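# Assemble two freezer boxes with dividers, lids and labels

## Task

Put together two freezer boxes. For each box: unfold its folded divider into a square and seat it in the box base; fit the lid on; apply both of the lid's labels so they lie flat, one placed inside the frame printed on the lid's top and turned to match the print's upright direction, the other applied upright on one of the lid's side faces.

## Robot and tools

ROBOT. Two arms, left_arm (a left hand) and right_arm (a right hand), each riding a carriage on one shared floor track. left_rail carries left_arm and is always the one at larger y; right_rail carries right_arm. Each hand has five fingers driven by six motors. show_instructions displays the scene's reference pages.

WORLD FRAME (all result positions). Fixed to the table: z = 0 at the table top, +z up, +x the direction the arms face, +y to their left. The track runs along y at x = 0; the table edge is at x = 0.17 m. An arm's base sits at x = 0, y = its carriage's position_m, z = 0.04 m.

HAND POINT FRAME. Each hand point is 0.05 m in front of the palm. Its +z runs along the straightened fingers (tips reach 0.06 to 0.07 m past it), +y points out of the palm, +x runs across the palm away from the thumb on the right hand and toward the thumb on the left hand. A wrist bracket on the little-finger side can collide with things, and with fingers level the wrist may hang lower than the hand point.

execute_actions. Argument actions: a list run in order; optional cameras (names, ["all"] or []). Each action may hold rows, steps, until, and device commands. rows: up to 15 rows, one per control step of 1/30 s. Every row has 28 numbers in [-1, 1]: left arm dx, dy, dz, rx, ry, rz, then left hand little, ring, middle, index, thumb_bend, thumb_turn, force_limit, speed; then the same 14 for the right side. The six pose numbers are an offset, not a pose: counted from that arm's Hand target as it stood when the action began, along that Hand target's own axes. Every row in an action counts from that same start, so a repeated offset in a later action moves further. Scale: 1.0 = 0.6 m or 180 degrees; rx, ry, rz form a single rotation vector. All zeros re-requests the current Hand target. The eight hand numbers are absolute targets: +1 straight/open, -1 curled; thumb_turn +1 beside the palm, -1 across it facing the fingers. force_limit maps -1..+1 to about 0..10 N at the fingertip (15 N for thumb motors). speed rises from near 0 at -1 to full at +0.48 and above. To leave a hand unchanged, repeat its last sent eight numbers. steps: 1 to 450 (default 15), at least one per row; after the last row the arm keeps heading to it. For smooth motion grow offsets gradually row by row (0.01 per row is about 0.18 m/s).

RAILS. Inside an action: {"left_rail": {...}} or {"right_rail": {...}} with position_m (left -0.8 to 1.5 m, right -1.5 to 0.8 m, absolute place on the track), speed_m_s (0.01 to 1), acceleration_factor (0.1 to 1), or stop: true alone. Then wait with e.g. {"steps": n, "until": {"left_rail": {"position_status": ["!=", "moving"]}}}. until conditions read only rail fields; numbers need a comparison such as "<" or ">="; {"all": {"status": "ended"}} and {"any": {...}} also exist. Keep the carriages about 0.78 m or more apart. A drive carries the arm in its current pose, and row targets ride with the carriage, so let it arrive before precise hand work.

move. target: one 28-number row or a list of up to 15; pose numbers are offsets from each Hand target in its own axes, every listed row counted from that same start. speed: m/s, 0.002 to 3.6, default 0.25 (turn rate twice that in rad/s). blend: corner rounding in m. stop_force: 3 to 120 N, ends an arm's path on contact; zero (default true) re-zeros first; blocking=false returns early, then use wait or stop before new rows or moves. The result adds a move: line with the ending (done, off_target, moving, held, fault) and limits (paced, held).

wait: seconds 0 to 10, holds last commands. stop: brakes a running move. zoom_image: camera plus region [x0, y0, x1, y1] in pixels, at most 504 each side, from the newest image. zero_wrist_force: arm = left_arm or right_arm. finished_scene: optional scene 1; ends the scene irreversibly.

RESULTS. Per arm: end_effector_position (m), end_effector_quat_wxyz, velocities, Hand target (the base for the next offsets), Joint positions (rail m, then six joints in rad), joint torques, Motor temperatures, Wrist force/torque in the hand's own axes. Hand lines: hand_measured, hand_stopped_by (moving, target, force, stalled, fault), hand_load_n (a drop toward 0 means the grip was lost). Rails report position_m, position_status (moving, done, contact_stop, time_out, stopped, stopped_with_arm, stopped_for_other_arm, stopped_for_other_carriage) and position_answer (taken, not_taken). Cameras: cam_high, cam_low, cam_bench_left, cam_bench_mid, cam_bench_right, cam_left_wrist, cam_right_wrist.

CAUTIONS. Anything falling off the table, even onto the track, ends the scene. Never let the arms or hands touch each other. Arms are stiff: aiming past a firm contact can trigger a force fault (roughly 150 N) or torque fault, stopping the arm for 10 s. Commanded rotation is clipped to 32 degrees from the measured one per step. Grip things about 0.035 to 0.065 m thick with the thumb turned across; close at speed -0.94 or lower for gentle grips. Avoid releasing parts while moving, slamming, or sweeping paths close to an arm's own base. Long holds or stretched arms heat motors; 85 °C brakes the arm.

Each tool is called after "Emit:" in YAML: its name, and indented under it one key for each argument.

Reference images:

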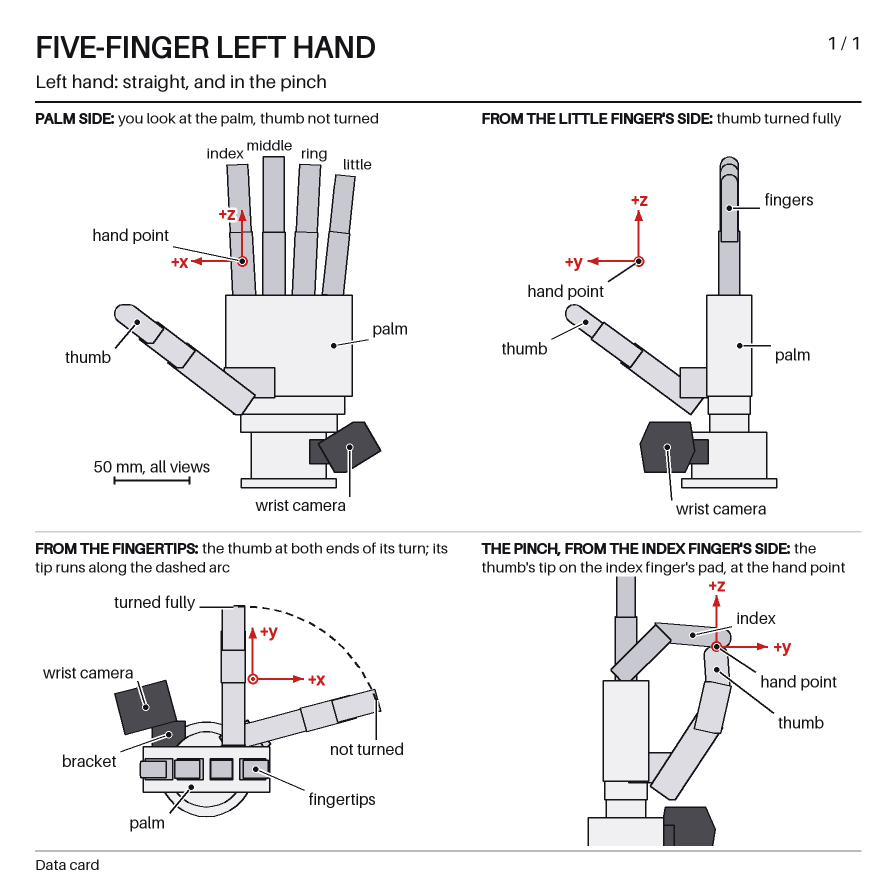

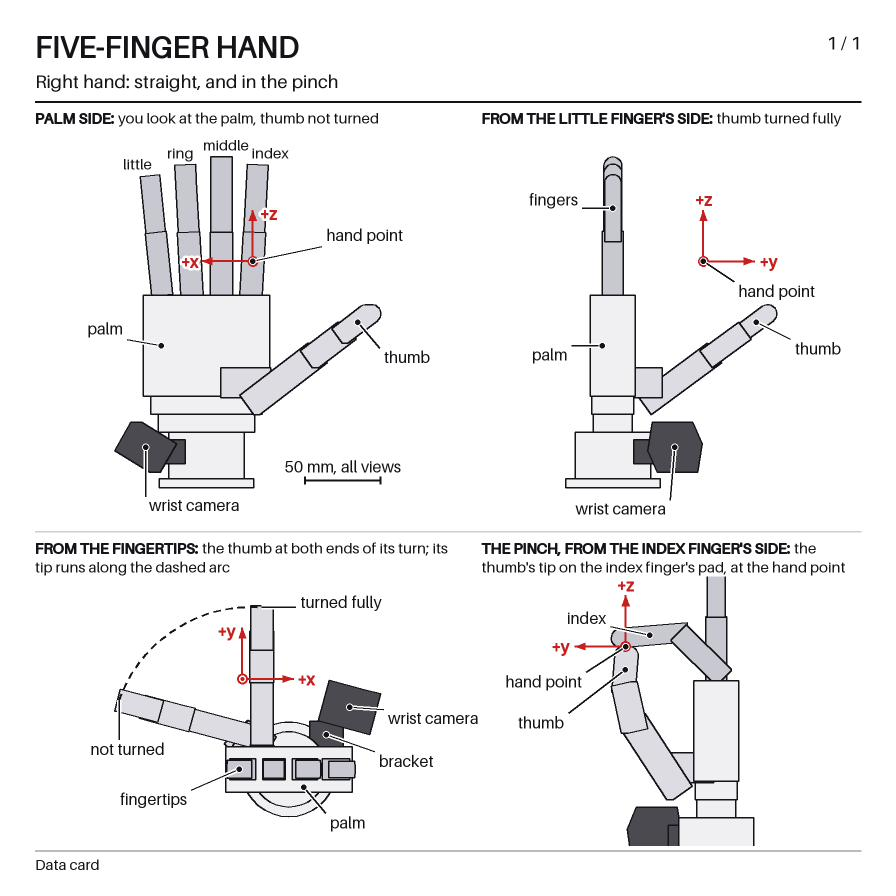

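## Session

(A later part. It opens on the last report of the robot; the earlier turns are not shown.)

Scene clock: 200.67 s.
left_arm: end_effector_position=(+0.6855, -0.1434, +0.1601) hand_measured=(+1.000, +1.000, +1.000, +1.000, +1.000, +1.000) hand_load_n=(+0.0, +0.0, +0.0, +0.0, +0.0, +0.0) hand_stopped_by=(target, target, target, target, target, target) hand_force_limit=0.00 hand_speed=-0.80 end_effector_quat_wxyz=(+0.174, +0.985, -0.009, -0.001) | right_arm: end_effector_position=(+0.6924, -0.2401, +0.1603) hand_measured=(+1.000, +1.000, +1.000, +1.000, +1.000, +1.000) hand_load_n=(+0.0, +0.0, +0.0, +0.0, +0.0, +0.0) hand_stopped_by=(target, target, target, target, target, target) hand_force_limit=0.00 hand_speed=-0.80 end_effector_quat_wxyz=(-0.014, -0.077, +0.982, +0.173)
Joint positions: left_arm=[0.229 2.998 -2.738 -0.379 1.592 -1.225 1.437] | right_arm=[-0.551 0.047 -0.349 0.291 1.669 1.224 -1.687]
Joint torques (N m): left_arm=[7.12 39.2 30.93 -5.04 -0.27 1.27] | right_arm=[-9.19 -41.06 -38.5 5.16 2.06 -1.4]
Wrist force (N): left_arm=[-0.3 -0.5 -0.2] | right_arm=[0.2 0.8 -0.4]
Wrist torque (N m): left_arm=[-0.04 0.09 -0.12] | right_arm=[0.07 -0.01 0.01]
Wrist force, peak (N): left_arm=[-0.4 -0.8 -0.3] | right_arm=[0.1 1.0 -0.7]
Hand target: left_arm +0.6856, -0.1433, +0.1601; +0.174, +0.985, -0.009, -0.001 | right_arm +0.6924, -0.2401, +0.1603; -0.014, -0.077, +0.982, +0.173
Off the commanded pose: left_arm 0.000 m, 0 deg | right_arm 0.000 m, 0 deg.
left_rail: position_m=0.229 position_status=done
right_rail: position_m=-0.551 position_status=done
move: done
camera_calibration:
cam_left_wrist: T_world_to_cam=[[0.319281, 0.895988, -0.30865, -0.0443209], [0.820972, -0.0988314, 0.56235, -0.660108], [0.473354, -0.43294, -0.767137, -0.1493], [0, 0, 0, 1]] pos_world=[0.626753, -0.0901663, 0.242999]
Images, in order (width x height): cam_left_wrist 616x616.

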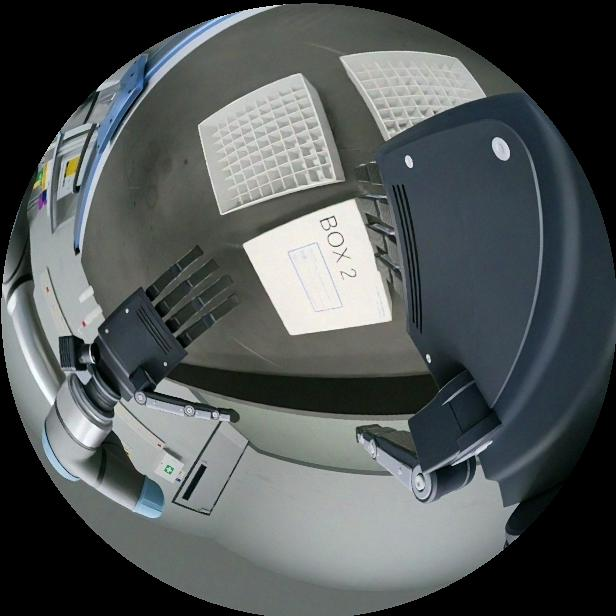

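Emit:
move:
  target: [0,-0.0358,0.0910,0,0,0,1,1,1,1,1,1,0,-0.8,0,-0.0328,0.0902,0,0,0,1,1,1,1,1,1,0,-0.8]
  speed: 0.045
  stop_force: 4
  cameras: ["cam_left_wrist","cam_right_wrist"]

Emit:
zoom_image:
  camera: "cam_left_wrist"
  region: [230, 130, 430, 350]

Emit:
zoom_image:
  camera: "cam_right_wrist"
  region: [190, 130, 440, 350]

Scene clock: 203.20 s.
left_arm: end_effector_position=(+0.6856, -0.1418, +0.1015) hand_measured=(+1.000, +1.000, +1.000, +1.000, +1.000, +1.000) hand_load_n=(+0.0, +0.0, +0.0, +0.0, +0.0, +0.0) hand_stopped_by=(target, target, target, target, target, target) hand_force_limit=0.00 hand_speed=-0.80 end_effector_quat_wxyz=(+0.174, +0.985, -0.009, -0.001) | right_arm: end_effector_position=(+0.6923, -0.2401, +0.1027) hand_measured=(+1.000, +1.000, +1.000, +1.000, +1.000, +1.000) hand_load_n=(+0.0, +0.0, +0.0, +0.0, +0.0, +0.0) hand_stopped_by=(target, target, target, target, target, target) hand_force_limit=0.00 hand_speed=-0.80 end_effector_quat_wxyz=(-0.014, -0.077, +0.982, +0.173)
Joint positions: left_arm=[0.229 3 -2.75 -0.505 1.729 -1.225 1.439] | right_arm=[-0.551 0.047 -0.344 0.428 1.528 1.224 -1.687]
Joint torques (N m): left_arm=[9.06 37.54 5.06 0.35 2.35 -0.87] | right_arm=[8.59 -41.19 -2.81 0.84 -2.41 0.84]
Wrist force (N): left_arm=[0.0 -0.4 -0.6] | right_arm=[0.0 0.9 -0.7]
Wrist torque (N m): left_arm=[0.00 0.06 -0.11] | right_arm=[0.10 0.00 -0.04]
Wrist force, peak (N): left_arm=[-0.2 -0.1 -1.0] | right_arm=[0.3 1.2 -1.2]
Hand target: left_arm +0.6856, -0.1418, +0.1015; +0.174, +0.985, -0.009, -0.001 | right_arm +0.6924, -0.2401, +0.1027; -0.014, -0.077, +0.982, +0.173
Off the commanded pose: left_arm 0.000 m, 0 deg | right_arm 0.000 m, 0 deg.
left_rail: position_m=0.229 position_status=done
right_rail: position_m=-0.551 position_status=done
move: done
camera_calibration:
cam_left_wrist: T_world_to_cam=[[0.319387, 0.895987, -0.308543, -0.0638385], [0.820951, -0.0989872, 0.562353, -0.627008], [0.473319, -0.432907, -0.767177, -0.193572], [0, 0, 0, 1]] pos_world=[0.626753, -0.0886658, 0.184399]
cam_right_wrist: T_world_to_cam=[[-0.392483, 0.866857, 0.307433, 0.453502], [0.78556, 0.142085, 0.602251, -0.5794], [0.478385, 0.477881, -0.736735, -0.0311239], [0, 0, 0, 1]] pos_world=[0.648035, -0.295924, 0.186593]
Images, in order (width x height): cam_left_wrist 616x616, cam_right_wrist 616x616.

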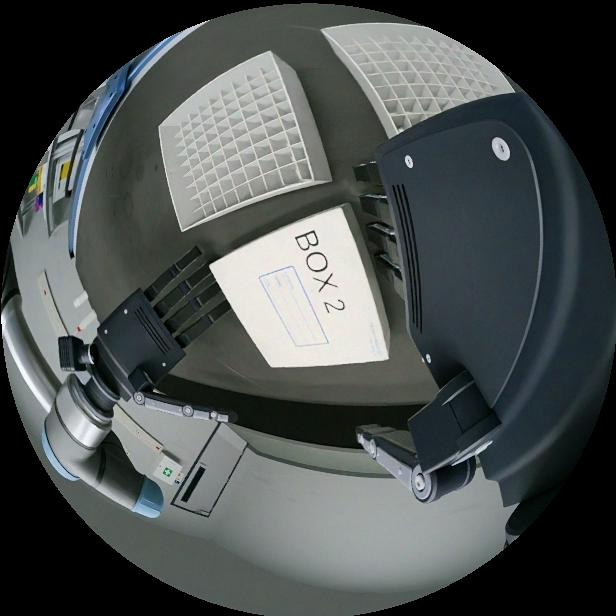

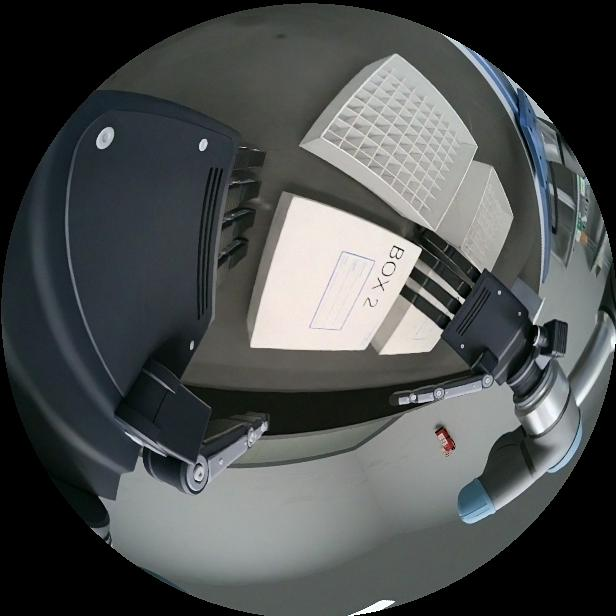

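Scaled by 2.291 from the camera's 616x616 image, which has a finer 880x880 frame.

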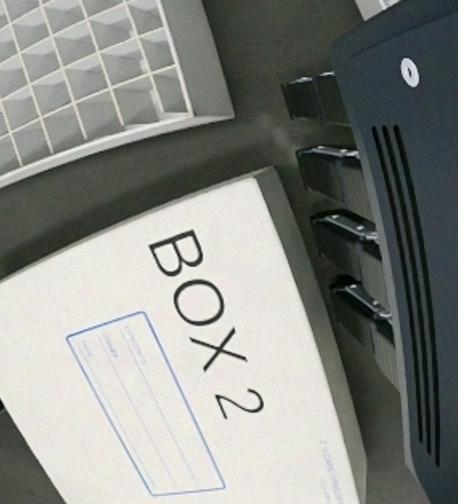

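Scaled by 2.016 from the camera's 616x616 image, which has a finer 880x880 frame.

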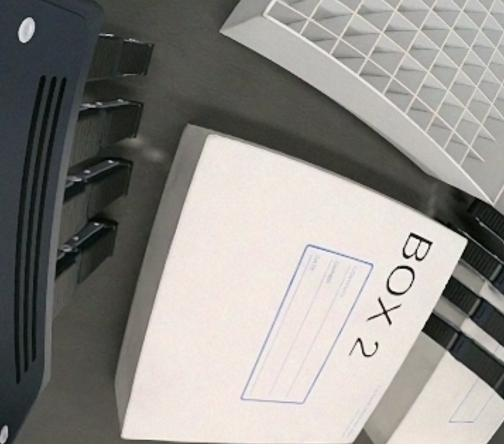

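Emit:
move:
  target: [0.0017,0.0180,0.0065,0,0,0,1,1,1,1,1,1,0,-0.8,-0.0041,0.0445,0.0162,0,0,0,1,1,1,1,1,1,0,-0.8]
  speed: 0.025
  stop_force: 10
  cameras: ["cam_left_wrist","cam_right_wrist"]

Emit:
zoom_image:
  camera: "cam_left_wrist"
  region: [230, 130, 430, 350]

Emit:
zoom_image:
  camera: "cam_right_wrist"
  region: [190, 130, 440, 350]

Scene clock: 205.70 s.
left_arm: end_effector_position=(+0.6864, -0.1533, +0.1015) hand_measured=(+1.000, +1.000, +1.000, +1.000, +1.000, +1.000) hand_load_n=(+0.0, +0.0, +0.0, +0.0, +0.0, +0.0) hand_stopped_by=(target, target, target, target, target, target) hand_force_limit=0.00 hand_speed=-0.80 end_effector_quat_wxyz=(+0.174, +0.985, -0.009, -0.001) | right_arm: end_effector_position=(+0.6903, -0.2116, +0.1027) hand_measured=(+1.000, +1.000, +1.000, +1.000, +1.000, +1.000) hand_load_n=(+0.0, +0.0, +0.0, +0.0, +0.0, +0.0) hand_stopped_by=(target, target, target, target, target, target) hand_force_limit=0.00 hand_speed=-0.80 end_effector_quat_wxyz=(-0.014, -0.077, +0.982, +0.173)
Joint positions: left_arm=[0.229 2.984 -2.773 -0.457 1.71 -1.226 1.422] | right_arm=[-0.551 0.088 -0.312 0.357 1.55 1.223 -1.644]
Joint torques (N m): left_arm=[-8.56 38.13 29.99 -5.1 -0.56 -1] | right_arm=[14.06 -40.66 -38.69 5.21 -0.16 1.4]
Wrist force (N): left_arm=[-0.1 -1.9 -0.8] | right_arm=[0.3 -0.8 -1.2]
Wrist torque (N m): left_arm=[0.04 0.08 -0.12] | right_arm=[0.14 0.01 -0.13]
Wrist force, peak (N): left_arm=[-0.2 -2.2 -0.7] | right_arm=[0.1 -0.7 -1.6]
Hand target: left_arm +0.6864, -0.1533, +0.1015; +0.174, +0.985, -0.009, -0.001 | right_arm +0.6903, -0.2116, +0.1027; -0.014, -0.077, +0.982, +0.173
Off the commanded pose: left_arm 0.000 m, 0 deg | right_arm 0.000 m, 0 deg.
left_rail: position_m=0.229 position_status=done
right_rail: position_m=-0.551 position_status=done
move: done
camera_calibration:
cam_left_wrist: T_world_to_cam=[[0.319287, 0.895999, -0.308611, -0.0537454], [0.82099, -0.098879, 0.562315, -0.628892], [0.473318, -0.432906, -0.767178, -0.198976], [0, 0, 0, 1]] pos_world=[0.627653, -0.100166, 0.184399]
cam_right_wrist: T_world_to_cam=[[-0.392464, 0.866876, 0.307404, 0.42801], [0.785523, 0.142047, 0.602309, -0.581875], [0.478462, 0.477858, -0.736699, -0.0438493], [0, 0, 0, 1]] pos_world=[0.646035, -0.267425, 0.186593]
Images, in order (width x height): cam_left_wrist 616x616, cam_right_wrist 616x616.

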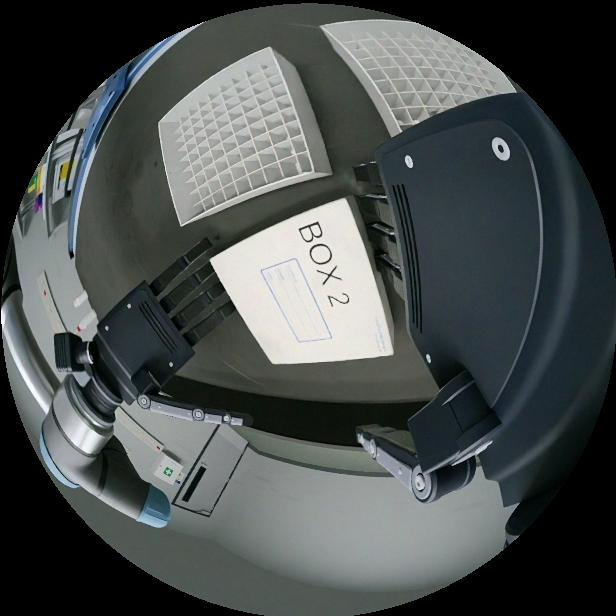

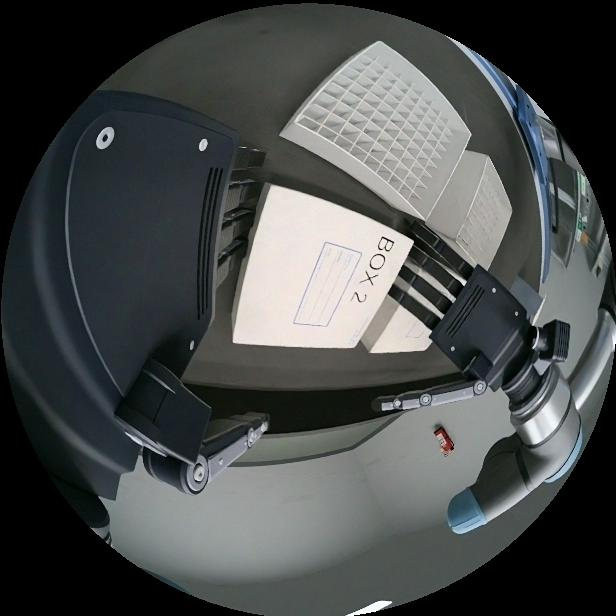

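Scaled by 2.291 from the camera's 616x616 image, which has a finer 880x880 frame.

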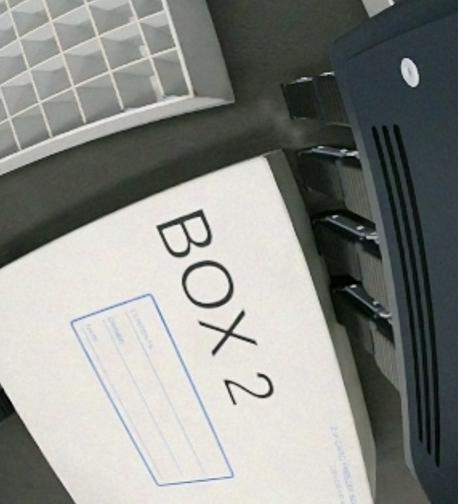

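Scaled by 2.016 from the camera's 616x616 image, which has a finer 880x880 frame.

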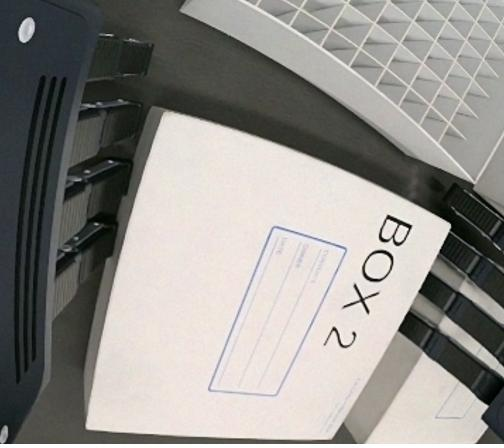

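Emit:
move:
  target: [0.0015,0.0156,0.0057,0,0,0,1,1,1,1,1,1,0,-0.8,-0.0017,0.0187,0.0068,0,0,0,1,1,1,1,1,1,0,-0.8]
  speed: 0.025
  stop_force: 10
  cameras: ["cam_left_wrist","cam_right_wrist"]

Emit:
zoom_image:
  camera: "cam_left_wrist"
  region: [230, 130, 430, 350]

Scene clock: 207.63 s.
left_arm: end_effector_position=(+0.6865, -0.1545, +0.1015) hand_measured=(+1.000, +1.000, +1.000, +1.000, +1.000, +1.000) hand_load_n=(+0.0, +0.0, +0.5, +0.5, +0.0, +0.0) hand_stopped_by=(target, target, target, target, target, target) hand_force_limit=0.00 hand_speed=-0.80 end_effector_quat_wxyz=(+0.174, +0.985, -0.009, -0.001) | right_arm: end_effector_position=(+0.6903, -0.2103, +0.1027) hand_measured=(+1.000, +1.000, +1.000, +1.000, +1.000, +1.000) hand_load_n=(+0.0, +0.0, +0.5, +0.5, +0.0, +0.0) hand_stopped_by=(target, target, target, target, target, target) hand_force_limit=0.00 hand_speed=-0.80 end_effector_quat_wxyz=(-0.014, -0.077, +0.982, +0.173)
Joint positions: left_arm=[0.229 2.982 -2.776 -0.451 1.708 -1.226 1.42] | right_arm=[-0.551 0.09 -0.31 0.354 1.551 1.223 -1.642]
Joint torques (N m): left_arm=[2.78 85.32 4.97 1 5.4 1.44] | right_arm=[-3.29 -85.95 -2.5 1.11 -6.27 -0.95]
Wrist force (N): left_arm=[-0.8 -11.0 -7.6] | right_arm=[-0.9 -10.3 -6.6]
Wrist torque (N m): left_arm=[0.58 0.07 -0.05] | right_arm=[0.75 0.03 -0.26]
Wrist force, peak (N): left_arm=[-1.9 -16.2 -13.0] | right_arm=[2.4 -16.9 -11.1]
Hand target: left_arm +0.6865, -0.1545, +0.1015; +0.174, +0.985, -0.009, -0.001 (not the last commanded pose) | right_arm +0.6903, -0.2103, +0.1027; -0.014, -0.077, +0.982, +0.173 (not the last commanded pose)
Off the commanded pose: left_arm 0.009 m, 0 deg | right_arm 0.011 m, 0 deg.
left_rail: position_m=0.229 position_status=done
right_rail: position_m=-0.551 position_status=done
move: contact (left_arm, right_arm)
camera_calibration:
cam_left_wrist: T_world_to_cam=[[0.319224, 0.896041, -0.308557, -0.0526363], [0.821003, -0.0988606, 0.562299, -0.629014], [0.473339, -0.432825, -0.767211, -0.199493], [0, 0, 0, 1]] pos_world=[0.627653, -0.101366, 0.184399]
cam_right_wrist: T_world_to_cam=[[-0.392428, 0.866932, 0.307293, 0.426856], [0.78548, 0.142043, 0.602366, -0.581966], [0.478562, 0.477758, -0.736699, -0.0445134], [0, 0, 0, 1]] pos_world=[0.645935, -0.266125, 0.186593]
Images, in order (width x height): cam_left_wrist 616x616, cam_right_wrist 616x616.

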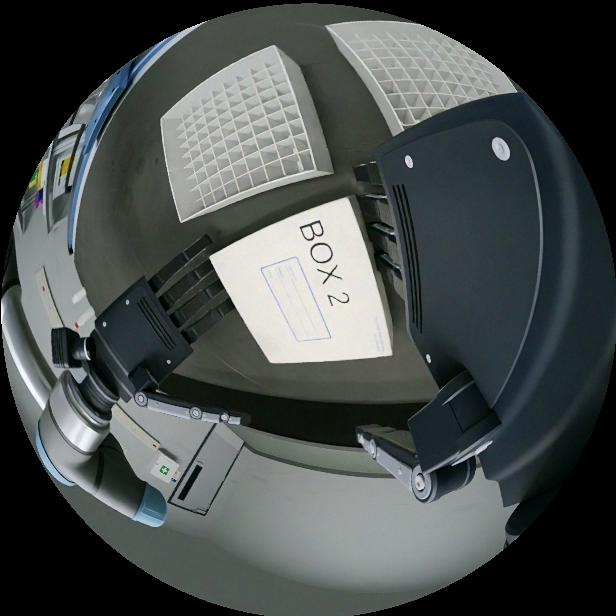

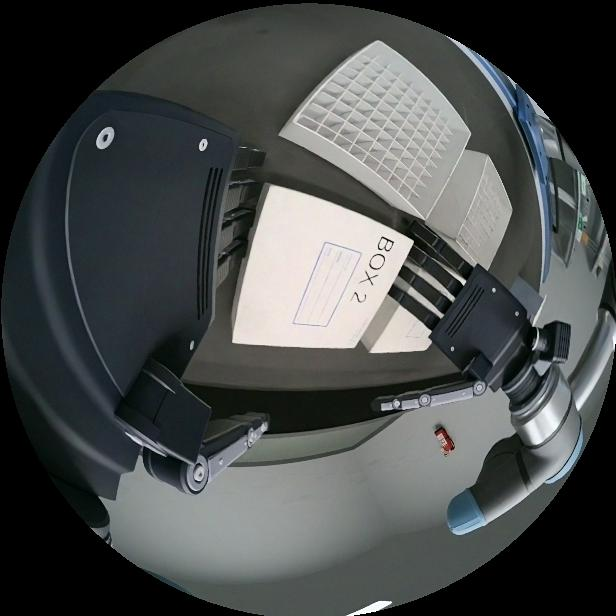

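Scaled by 2.291 from the camera's 616x616 image, which has a finer 880x880 frame.

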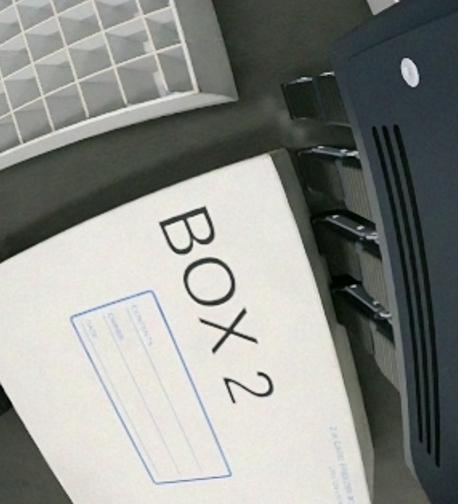

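Emit:
move:
  target: [0,0.0435,-0.1172,0,0,0,1,1,1,1,1,1,0,-0.8,0,0.0435,-0.1172,0,0,0,1,1,1,1,1,1,0,-0.8]
  speed: 0.06
  cameras: ["cam_left_wrist","cam_right_wrist","cam_high","cam_low"]

Emit:
zoom_image:
  camera: "cam_low"
  region: [150, 150, 450, 400]

Scene clock: 209.93 s.
left_arm: end_effector_position=(+0.6865, -0.1550, +0.1765) hand_measured=(+1.000, +1.000, +1.000, +1.000, +1.000, +1.000) hand_load_n=(+0.0, +0.0, +1.0, +1.5, +0.0, +0.0) hand_stopped_by=(target, target, target, target, target, target) hand_force_limit=0.00 hand_speed=-0.80 end_effector_quat_wxyz=(+0.174, +0.985, -0.009, -0.001) | right_arm: end_effector_position=(+0.6897, -0.2099, +0.1776) hand_measured=(+1.000, +1.000, +1.000, +1.000, +1.000, +1.000) hand_load_n=(+0.0, +0.0, +0.5, +1.0, +0.0, +0.0) hand_stopped_by=(target, target, target, target, target, target) hand_force_limit=0.00 hand_speed=-0.80 end_effector_quat_wxyz=(-0.012, -0.076, +0.982, +0.174)
Joint positions: left_arm=[0.229 2.981 -2.784 -0.242 1.508 -1.226 1.419] | right_arm=[-0.551 0.091 -0.248 0.035 1.805 1.221 -1.639]
Joint torques (N m): left_arm=[-20.99 38.11 31.06 -3.61 2.02 1.68] | right_arm=[8.83 -41.93 -41.19 4.91 -1.22 -1.04]
Wrist force (N): left_arm=[-1.3 -18.7 -5.1] | right_arm=[1.4 -16.9 -6.4]
Wrist torque (N m): left_arm=[0.66 0.05 0.01] | right_arm=[0.91 0.18 -0.16]
Wrist force, peak (N): left_arm=[-1.3 -19.6 -5.0] | right_arm=[1.4 -17.5 -6.5]
Hand target: left_arm +0.6865, -0.1550, +0.1765; +0.174, +0.985, -0.009, -0.001 | right_arm +0.6902, -0.2098, +0.1777; -0.014, -0.077, +0.982, +0.173
Off the commanded pose: left_arm 0.000 m, 0 deg | right_arm 0.000 m, 0 deg.
left_rail: position_m=0.229 position_status=done
right_rail: position_m=-0.551 position_status=done
elbow stopped short (right arm): the move would have taken joint 4 (elbow) straighter than the controller allows.
move: done
camera_calibration:
cam_left_wrist: T_world_to_cam=[[0.319223, 0.896041, -0.308557, -0.0290457], [0.820938, -0.0987997, 0.562405, -0.671216], [0.473452, -0.432838, -0.767133, -0.142262], [0, 0, 0, 1]] pos_world=[0.627653, -0.101866, 0.259399]
cam_right_wrist: T_world_to_cam=[[-0.391654, 0.867206, 0.307507, 0.402761], [0.784166, 0.13976, 0.604608, -0.626742], [0.481342, 0.477934, -0.734771, 0.0084665], [0, 0, 0, 1]] pos_world=[0.645138, -0.26573, 0.261302]
Images, in order (width x height): cam_high 672x504, cam_low 672x504, cam_left_wrist 616x616, cam_right_wrist 616x616.

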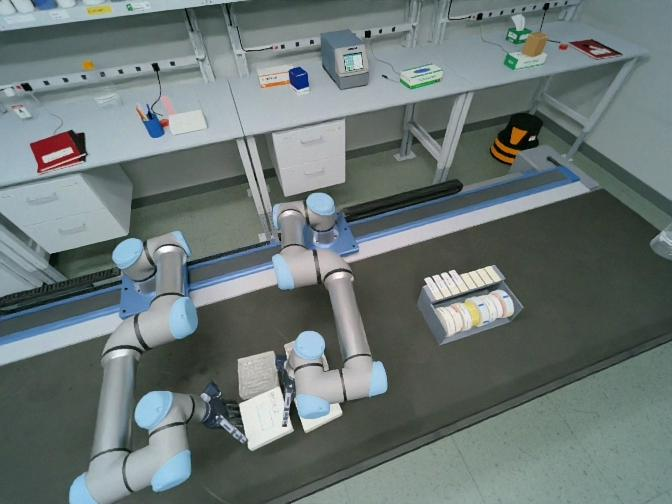

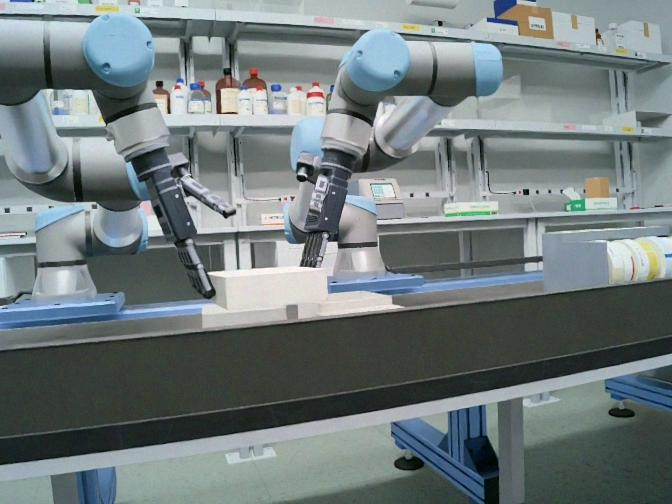

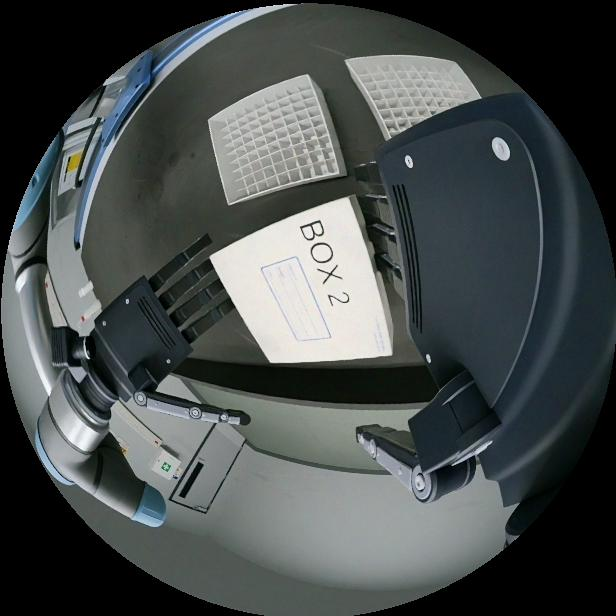

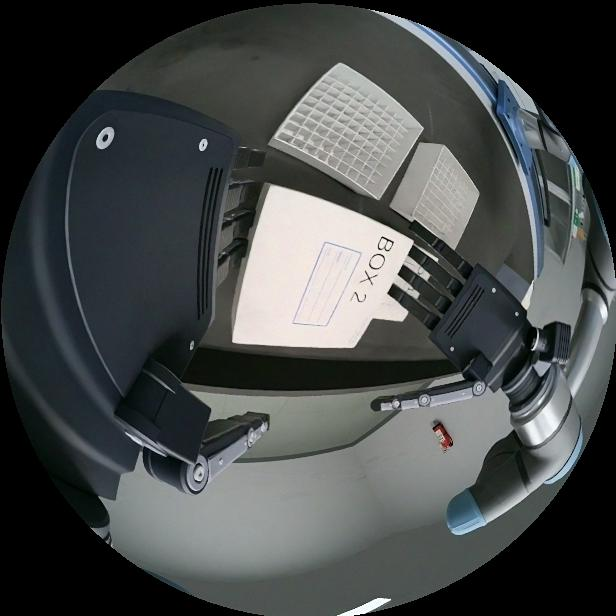

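Scaled by 1.680 from the camera's 672x504 image, which has a finer 960x720 frame.

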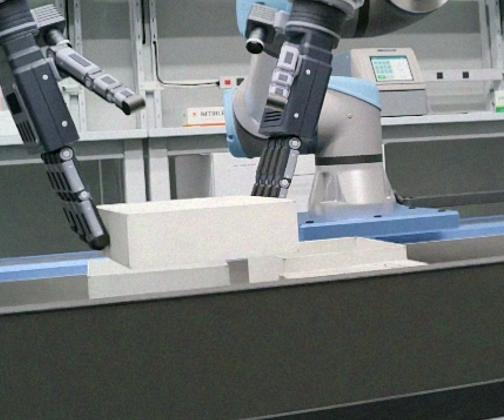

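Emit:
zoom_image:
  camera: "cam_high"
  region: [225, 340, 305, 420]

Emit:
zoom_image:
  camera: "cam_high"
  region: [225, 375, 315, 465]

Emit:
zoom_image:
  camera: "cam_left_wrist"
  region: [190, 50, 410, 270]

Emit:
zoom_image:
  camera: "cam_right_wrist"
  region: [220, 40, 440, 260]

Scaled by 6.300 from the camera's 672x504 image, which has a finer 960x720 frame.

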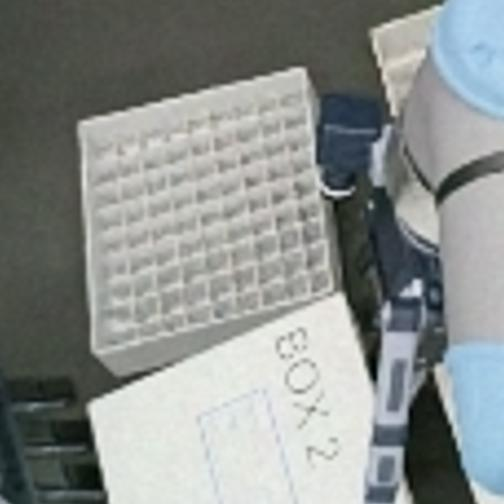

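Scaled by 5.600 from the camera's 672x504 image, which has a finer 960x720 frame.

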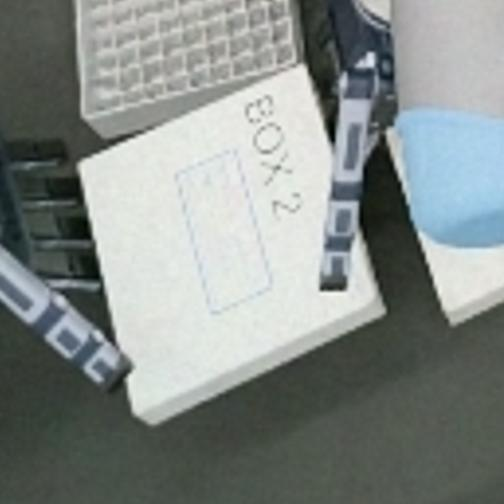

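Scaled by 2.291 from the camera's 616x616 image, which has a finer 880x880 frame.

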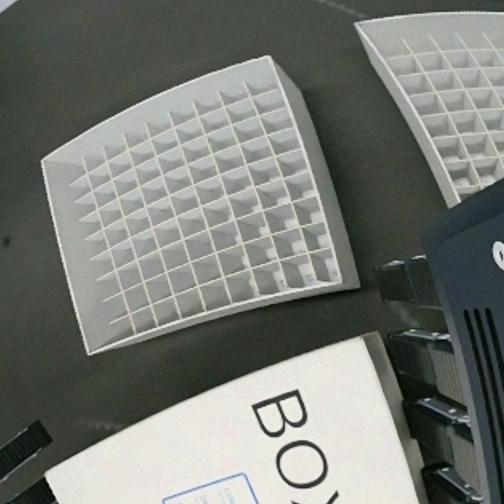

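Scaled by 2.291 from the camera's 616x616 image, which has a finer 880x880 frame.

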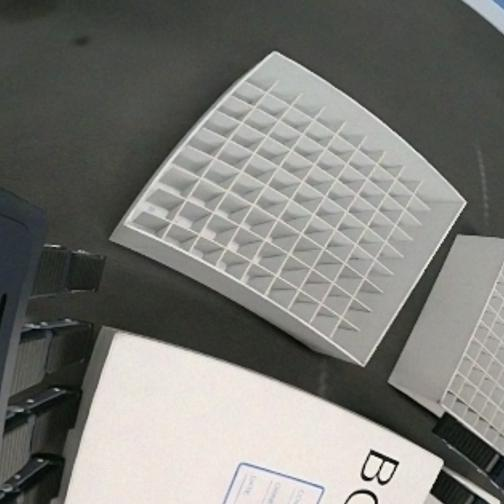

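Emit:
move:
  target: [-0.27235,0.00287,0.02233,0,-0.01786,0.04909,1,1,1,1,1,1,0,-0.8,0.28477,0.03067,0.03245,0,-0.01786,0.04909,1,1,1,1,1,1,0,-0.8]
  speed: 0.1
  cameras: ["cam_high","cam_low","cam_left_wrist","cam_right_wrist","cam_bench_mid"]

Emit:
zoom_image:
  camera: "cam_high"
  region: [220, 335, 300, 415]

Emit:
zoom_image:
  camera: "cam_low"
  region: [170, 220, 370, 350]

Emit:
zoom_image:
  camera: "cam_bench_mid"
  region: [300, 390, 400, 490]

Scene clock: 217.07 s.
left_arm: end_effector_position=(+0.5230, -0.1584, +0.1645) hand_measured=(+1.000, +1.000, +1.000, +1.000, +1.000, +1.000) hand_load_n=(+0.0, +0.0, +2.0, +1.5, +0.0, +0.0) hand_stopped_by=(target, target, target, target, target, target) hand_force_limit=0.00 hand_speed=-0.80 end_effector_quat_wxyz=(+0.173, +0.981, -0.089, -0.016) | right_arm: end_effector_position=(+0.5177, -0.2129, +0.1658) hand_measured=(+1.000, +1.000, +1.000, +1.000, +1.000, +1.000) hand_load_n=(+0.0, +0.0, +1.5, +1.5, +0.0, +0.0) hand_stopped_by=(target, target, target, target, target, target) hand_force_limit=0.00 hand_speed=-0.80 end_effector_quat_wxyz=(+0.000, +0.004, +0.985, +0.174)
Joint positions: left_arm=[0.229 2.94 -2.315 -1.179 1.931 -1.222 1.549] | right_arm=[-0.551 0.127 -0.945 1.369 1.098 1.225 -1.428]
Joint torques (N m): left_arm=[-24.62 74.12 5.17 0.61 10.79 2.02] | right_arm=[26.58 -64.81 -1.49 -0.76 -3.71 0.79]
Wrist force (N): left_arm=[-1.3 -25.9 -7.1] | right_arm=[2.3 -24.3 -8.6]
Wrist torque (N m): left_arm=[1.10 0.12 0.03] | right_arm=[1.37 0.33 -0.21]
Wrist force, peak (N): left_arm=[-0.7 -28.3 -8.3] | right_arm=[2.8 -26.7 -10.0]
Hand target: left_arm +0.5230, -0.1584, +0.1645; +0.173, +0.981, -0.089, -0.016 | right_arm +0.5177, -0.2128, +0.1658; +0.000, +0.004, +0.985, +0.174
Off the commanded pose: left_arm 0.000 m, 0 deg | right_arm 0.000 m, 0 deg.
left_rail: position_m=0.229 position_status=done
right_rail: position_m=-0.551 position_status=done
move: done
camera_calibration:
cam_left_wrist: T_world_to_cam=[[0.461293, 0.831887, -0.308499, -0.0620709], [0.793816, -0.231653, 0.56231, -0.537479], [0.396314, -0.504282, -0.767226, -0.0465076], [0, 0, 0, 1]] pos_world=[0.473724, -0.0963256, 0.247399]
cam_right_wrist: T_world_to_cam=[[-0.245545, 0.919415, 0.30722, 0.277153], [0.798174, 0.011906, 0.60231, -0.51826], [0.550114, 0.393109, -0.736776, 0.0306565], [0, 0, 0, 1]] pos_world=[0.464851, -0.260699, 0.249593]
Images, in order (width x height): cam_high 672x504, cam_low 672x504, cam_bench_mid 672x504, cam_left_wrist 616x616, cam_right_wrist 616x616.

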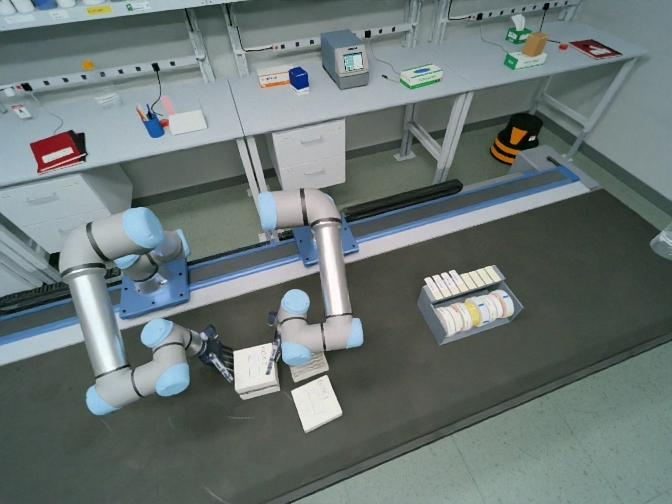

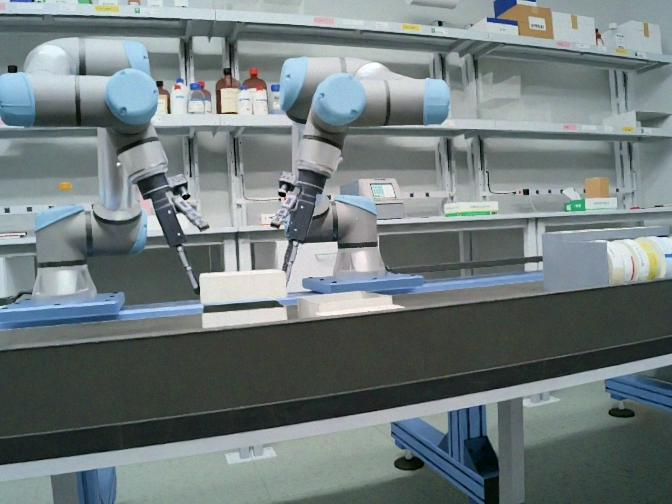

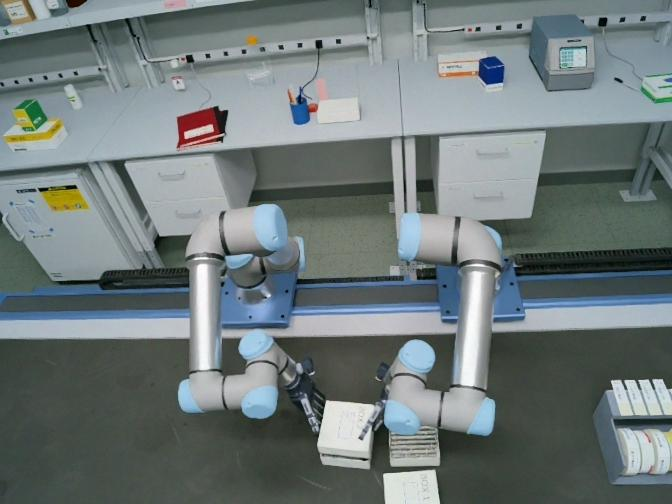

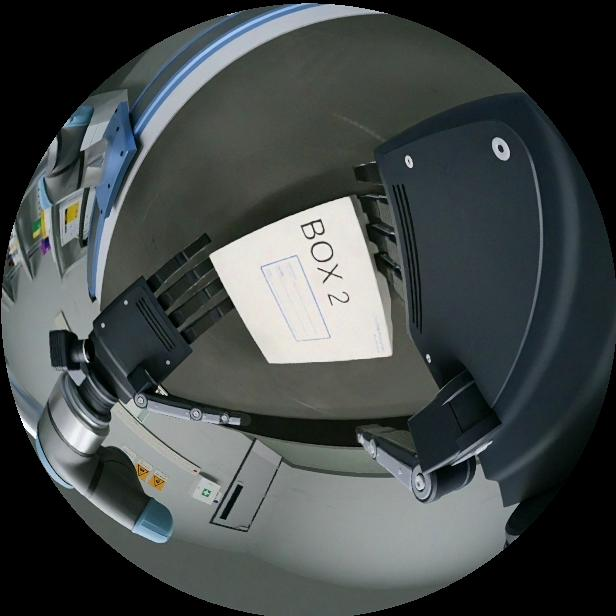

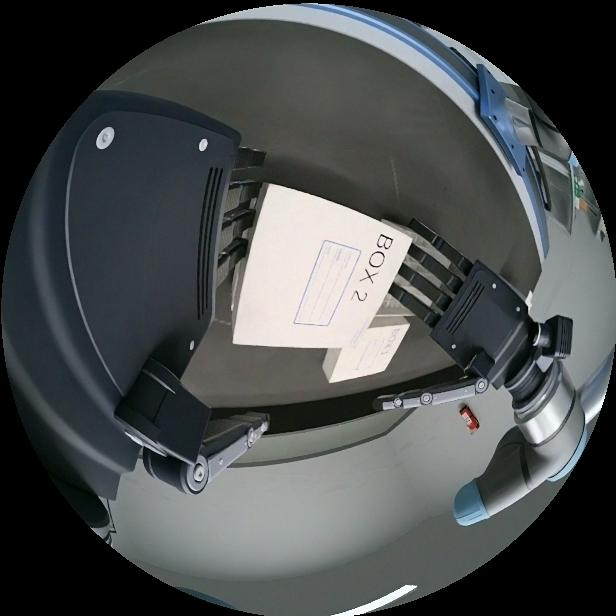

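Scaled by 6.300 from the camera's 672x504 image, which has a finer 960x720 frame.

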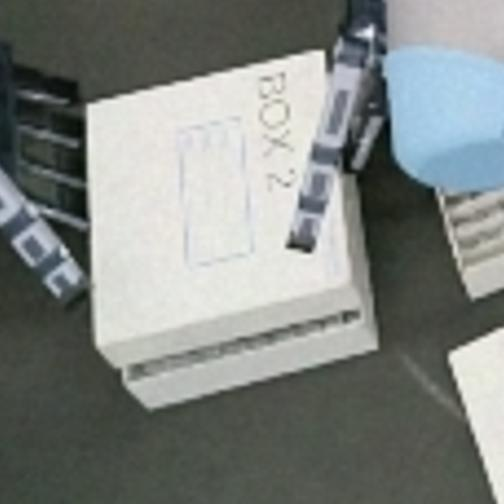

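Scaled by 2.520 from the camera's 672x504 image, which has a finer 960x720 frame.

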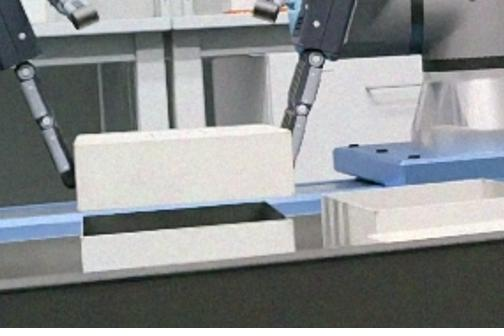

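Scaled by 5.040 from the camera's 672x504 image, which has a finer 960x720 frame.

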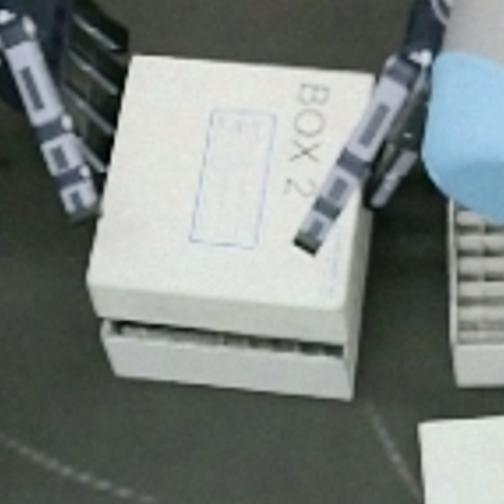

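Emit:
zoom_image:
  camera: "cam_high"
  region: [230, 375, 285, 405]

Emit:
zoom_image:
  camera: "cam_bench_mid"
  region: [314, 440, 376, 474]

Emit:
zoom_image:
  camera: "cam_low"
  region: [190, 255, 300, 335]

Scaled by 9.164 from the camera's 672x504 image, which has a finer 960x720 frame.

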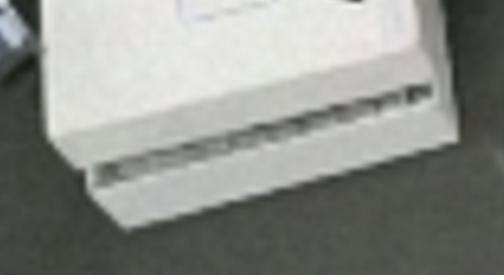

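Scaled by 8.129 from the camera's 672x504 image, which has a finer 960x720 frame.

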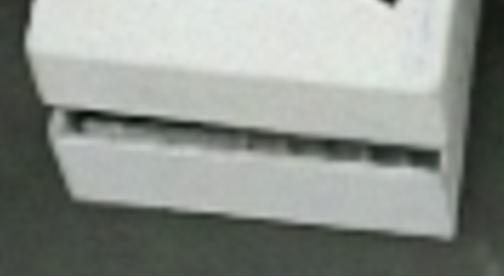

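Scaled by 4.582 from the camera's 672x504 image, which has a finer 960x720 frame.

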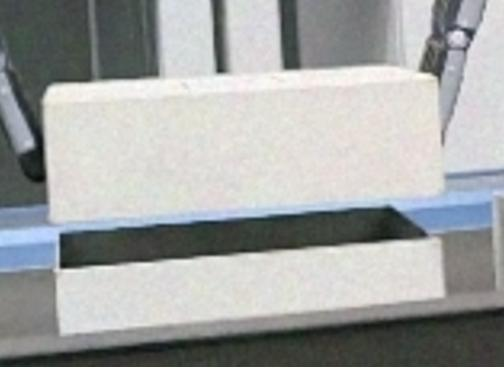

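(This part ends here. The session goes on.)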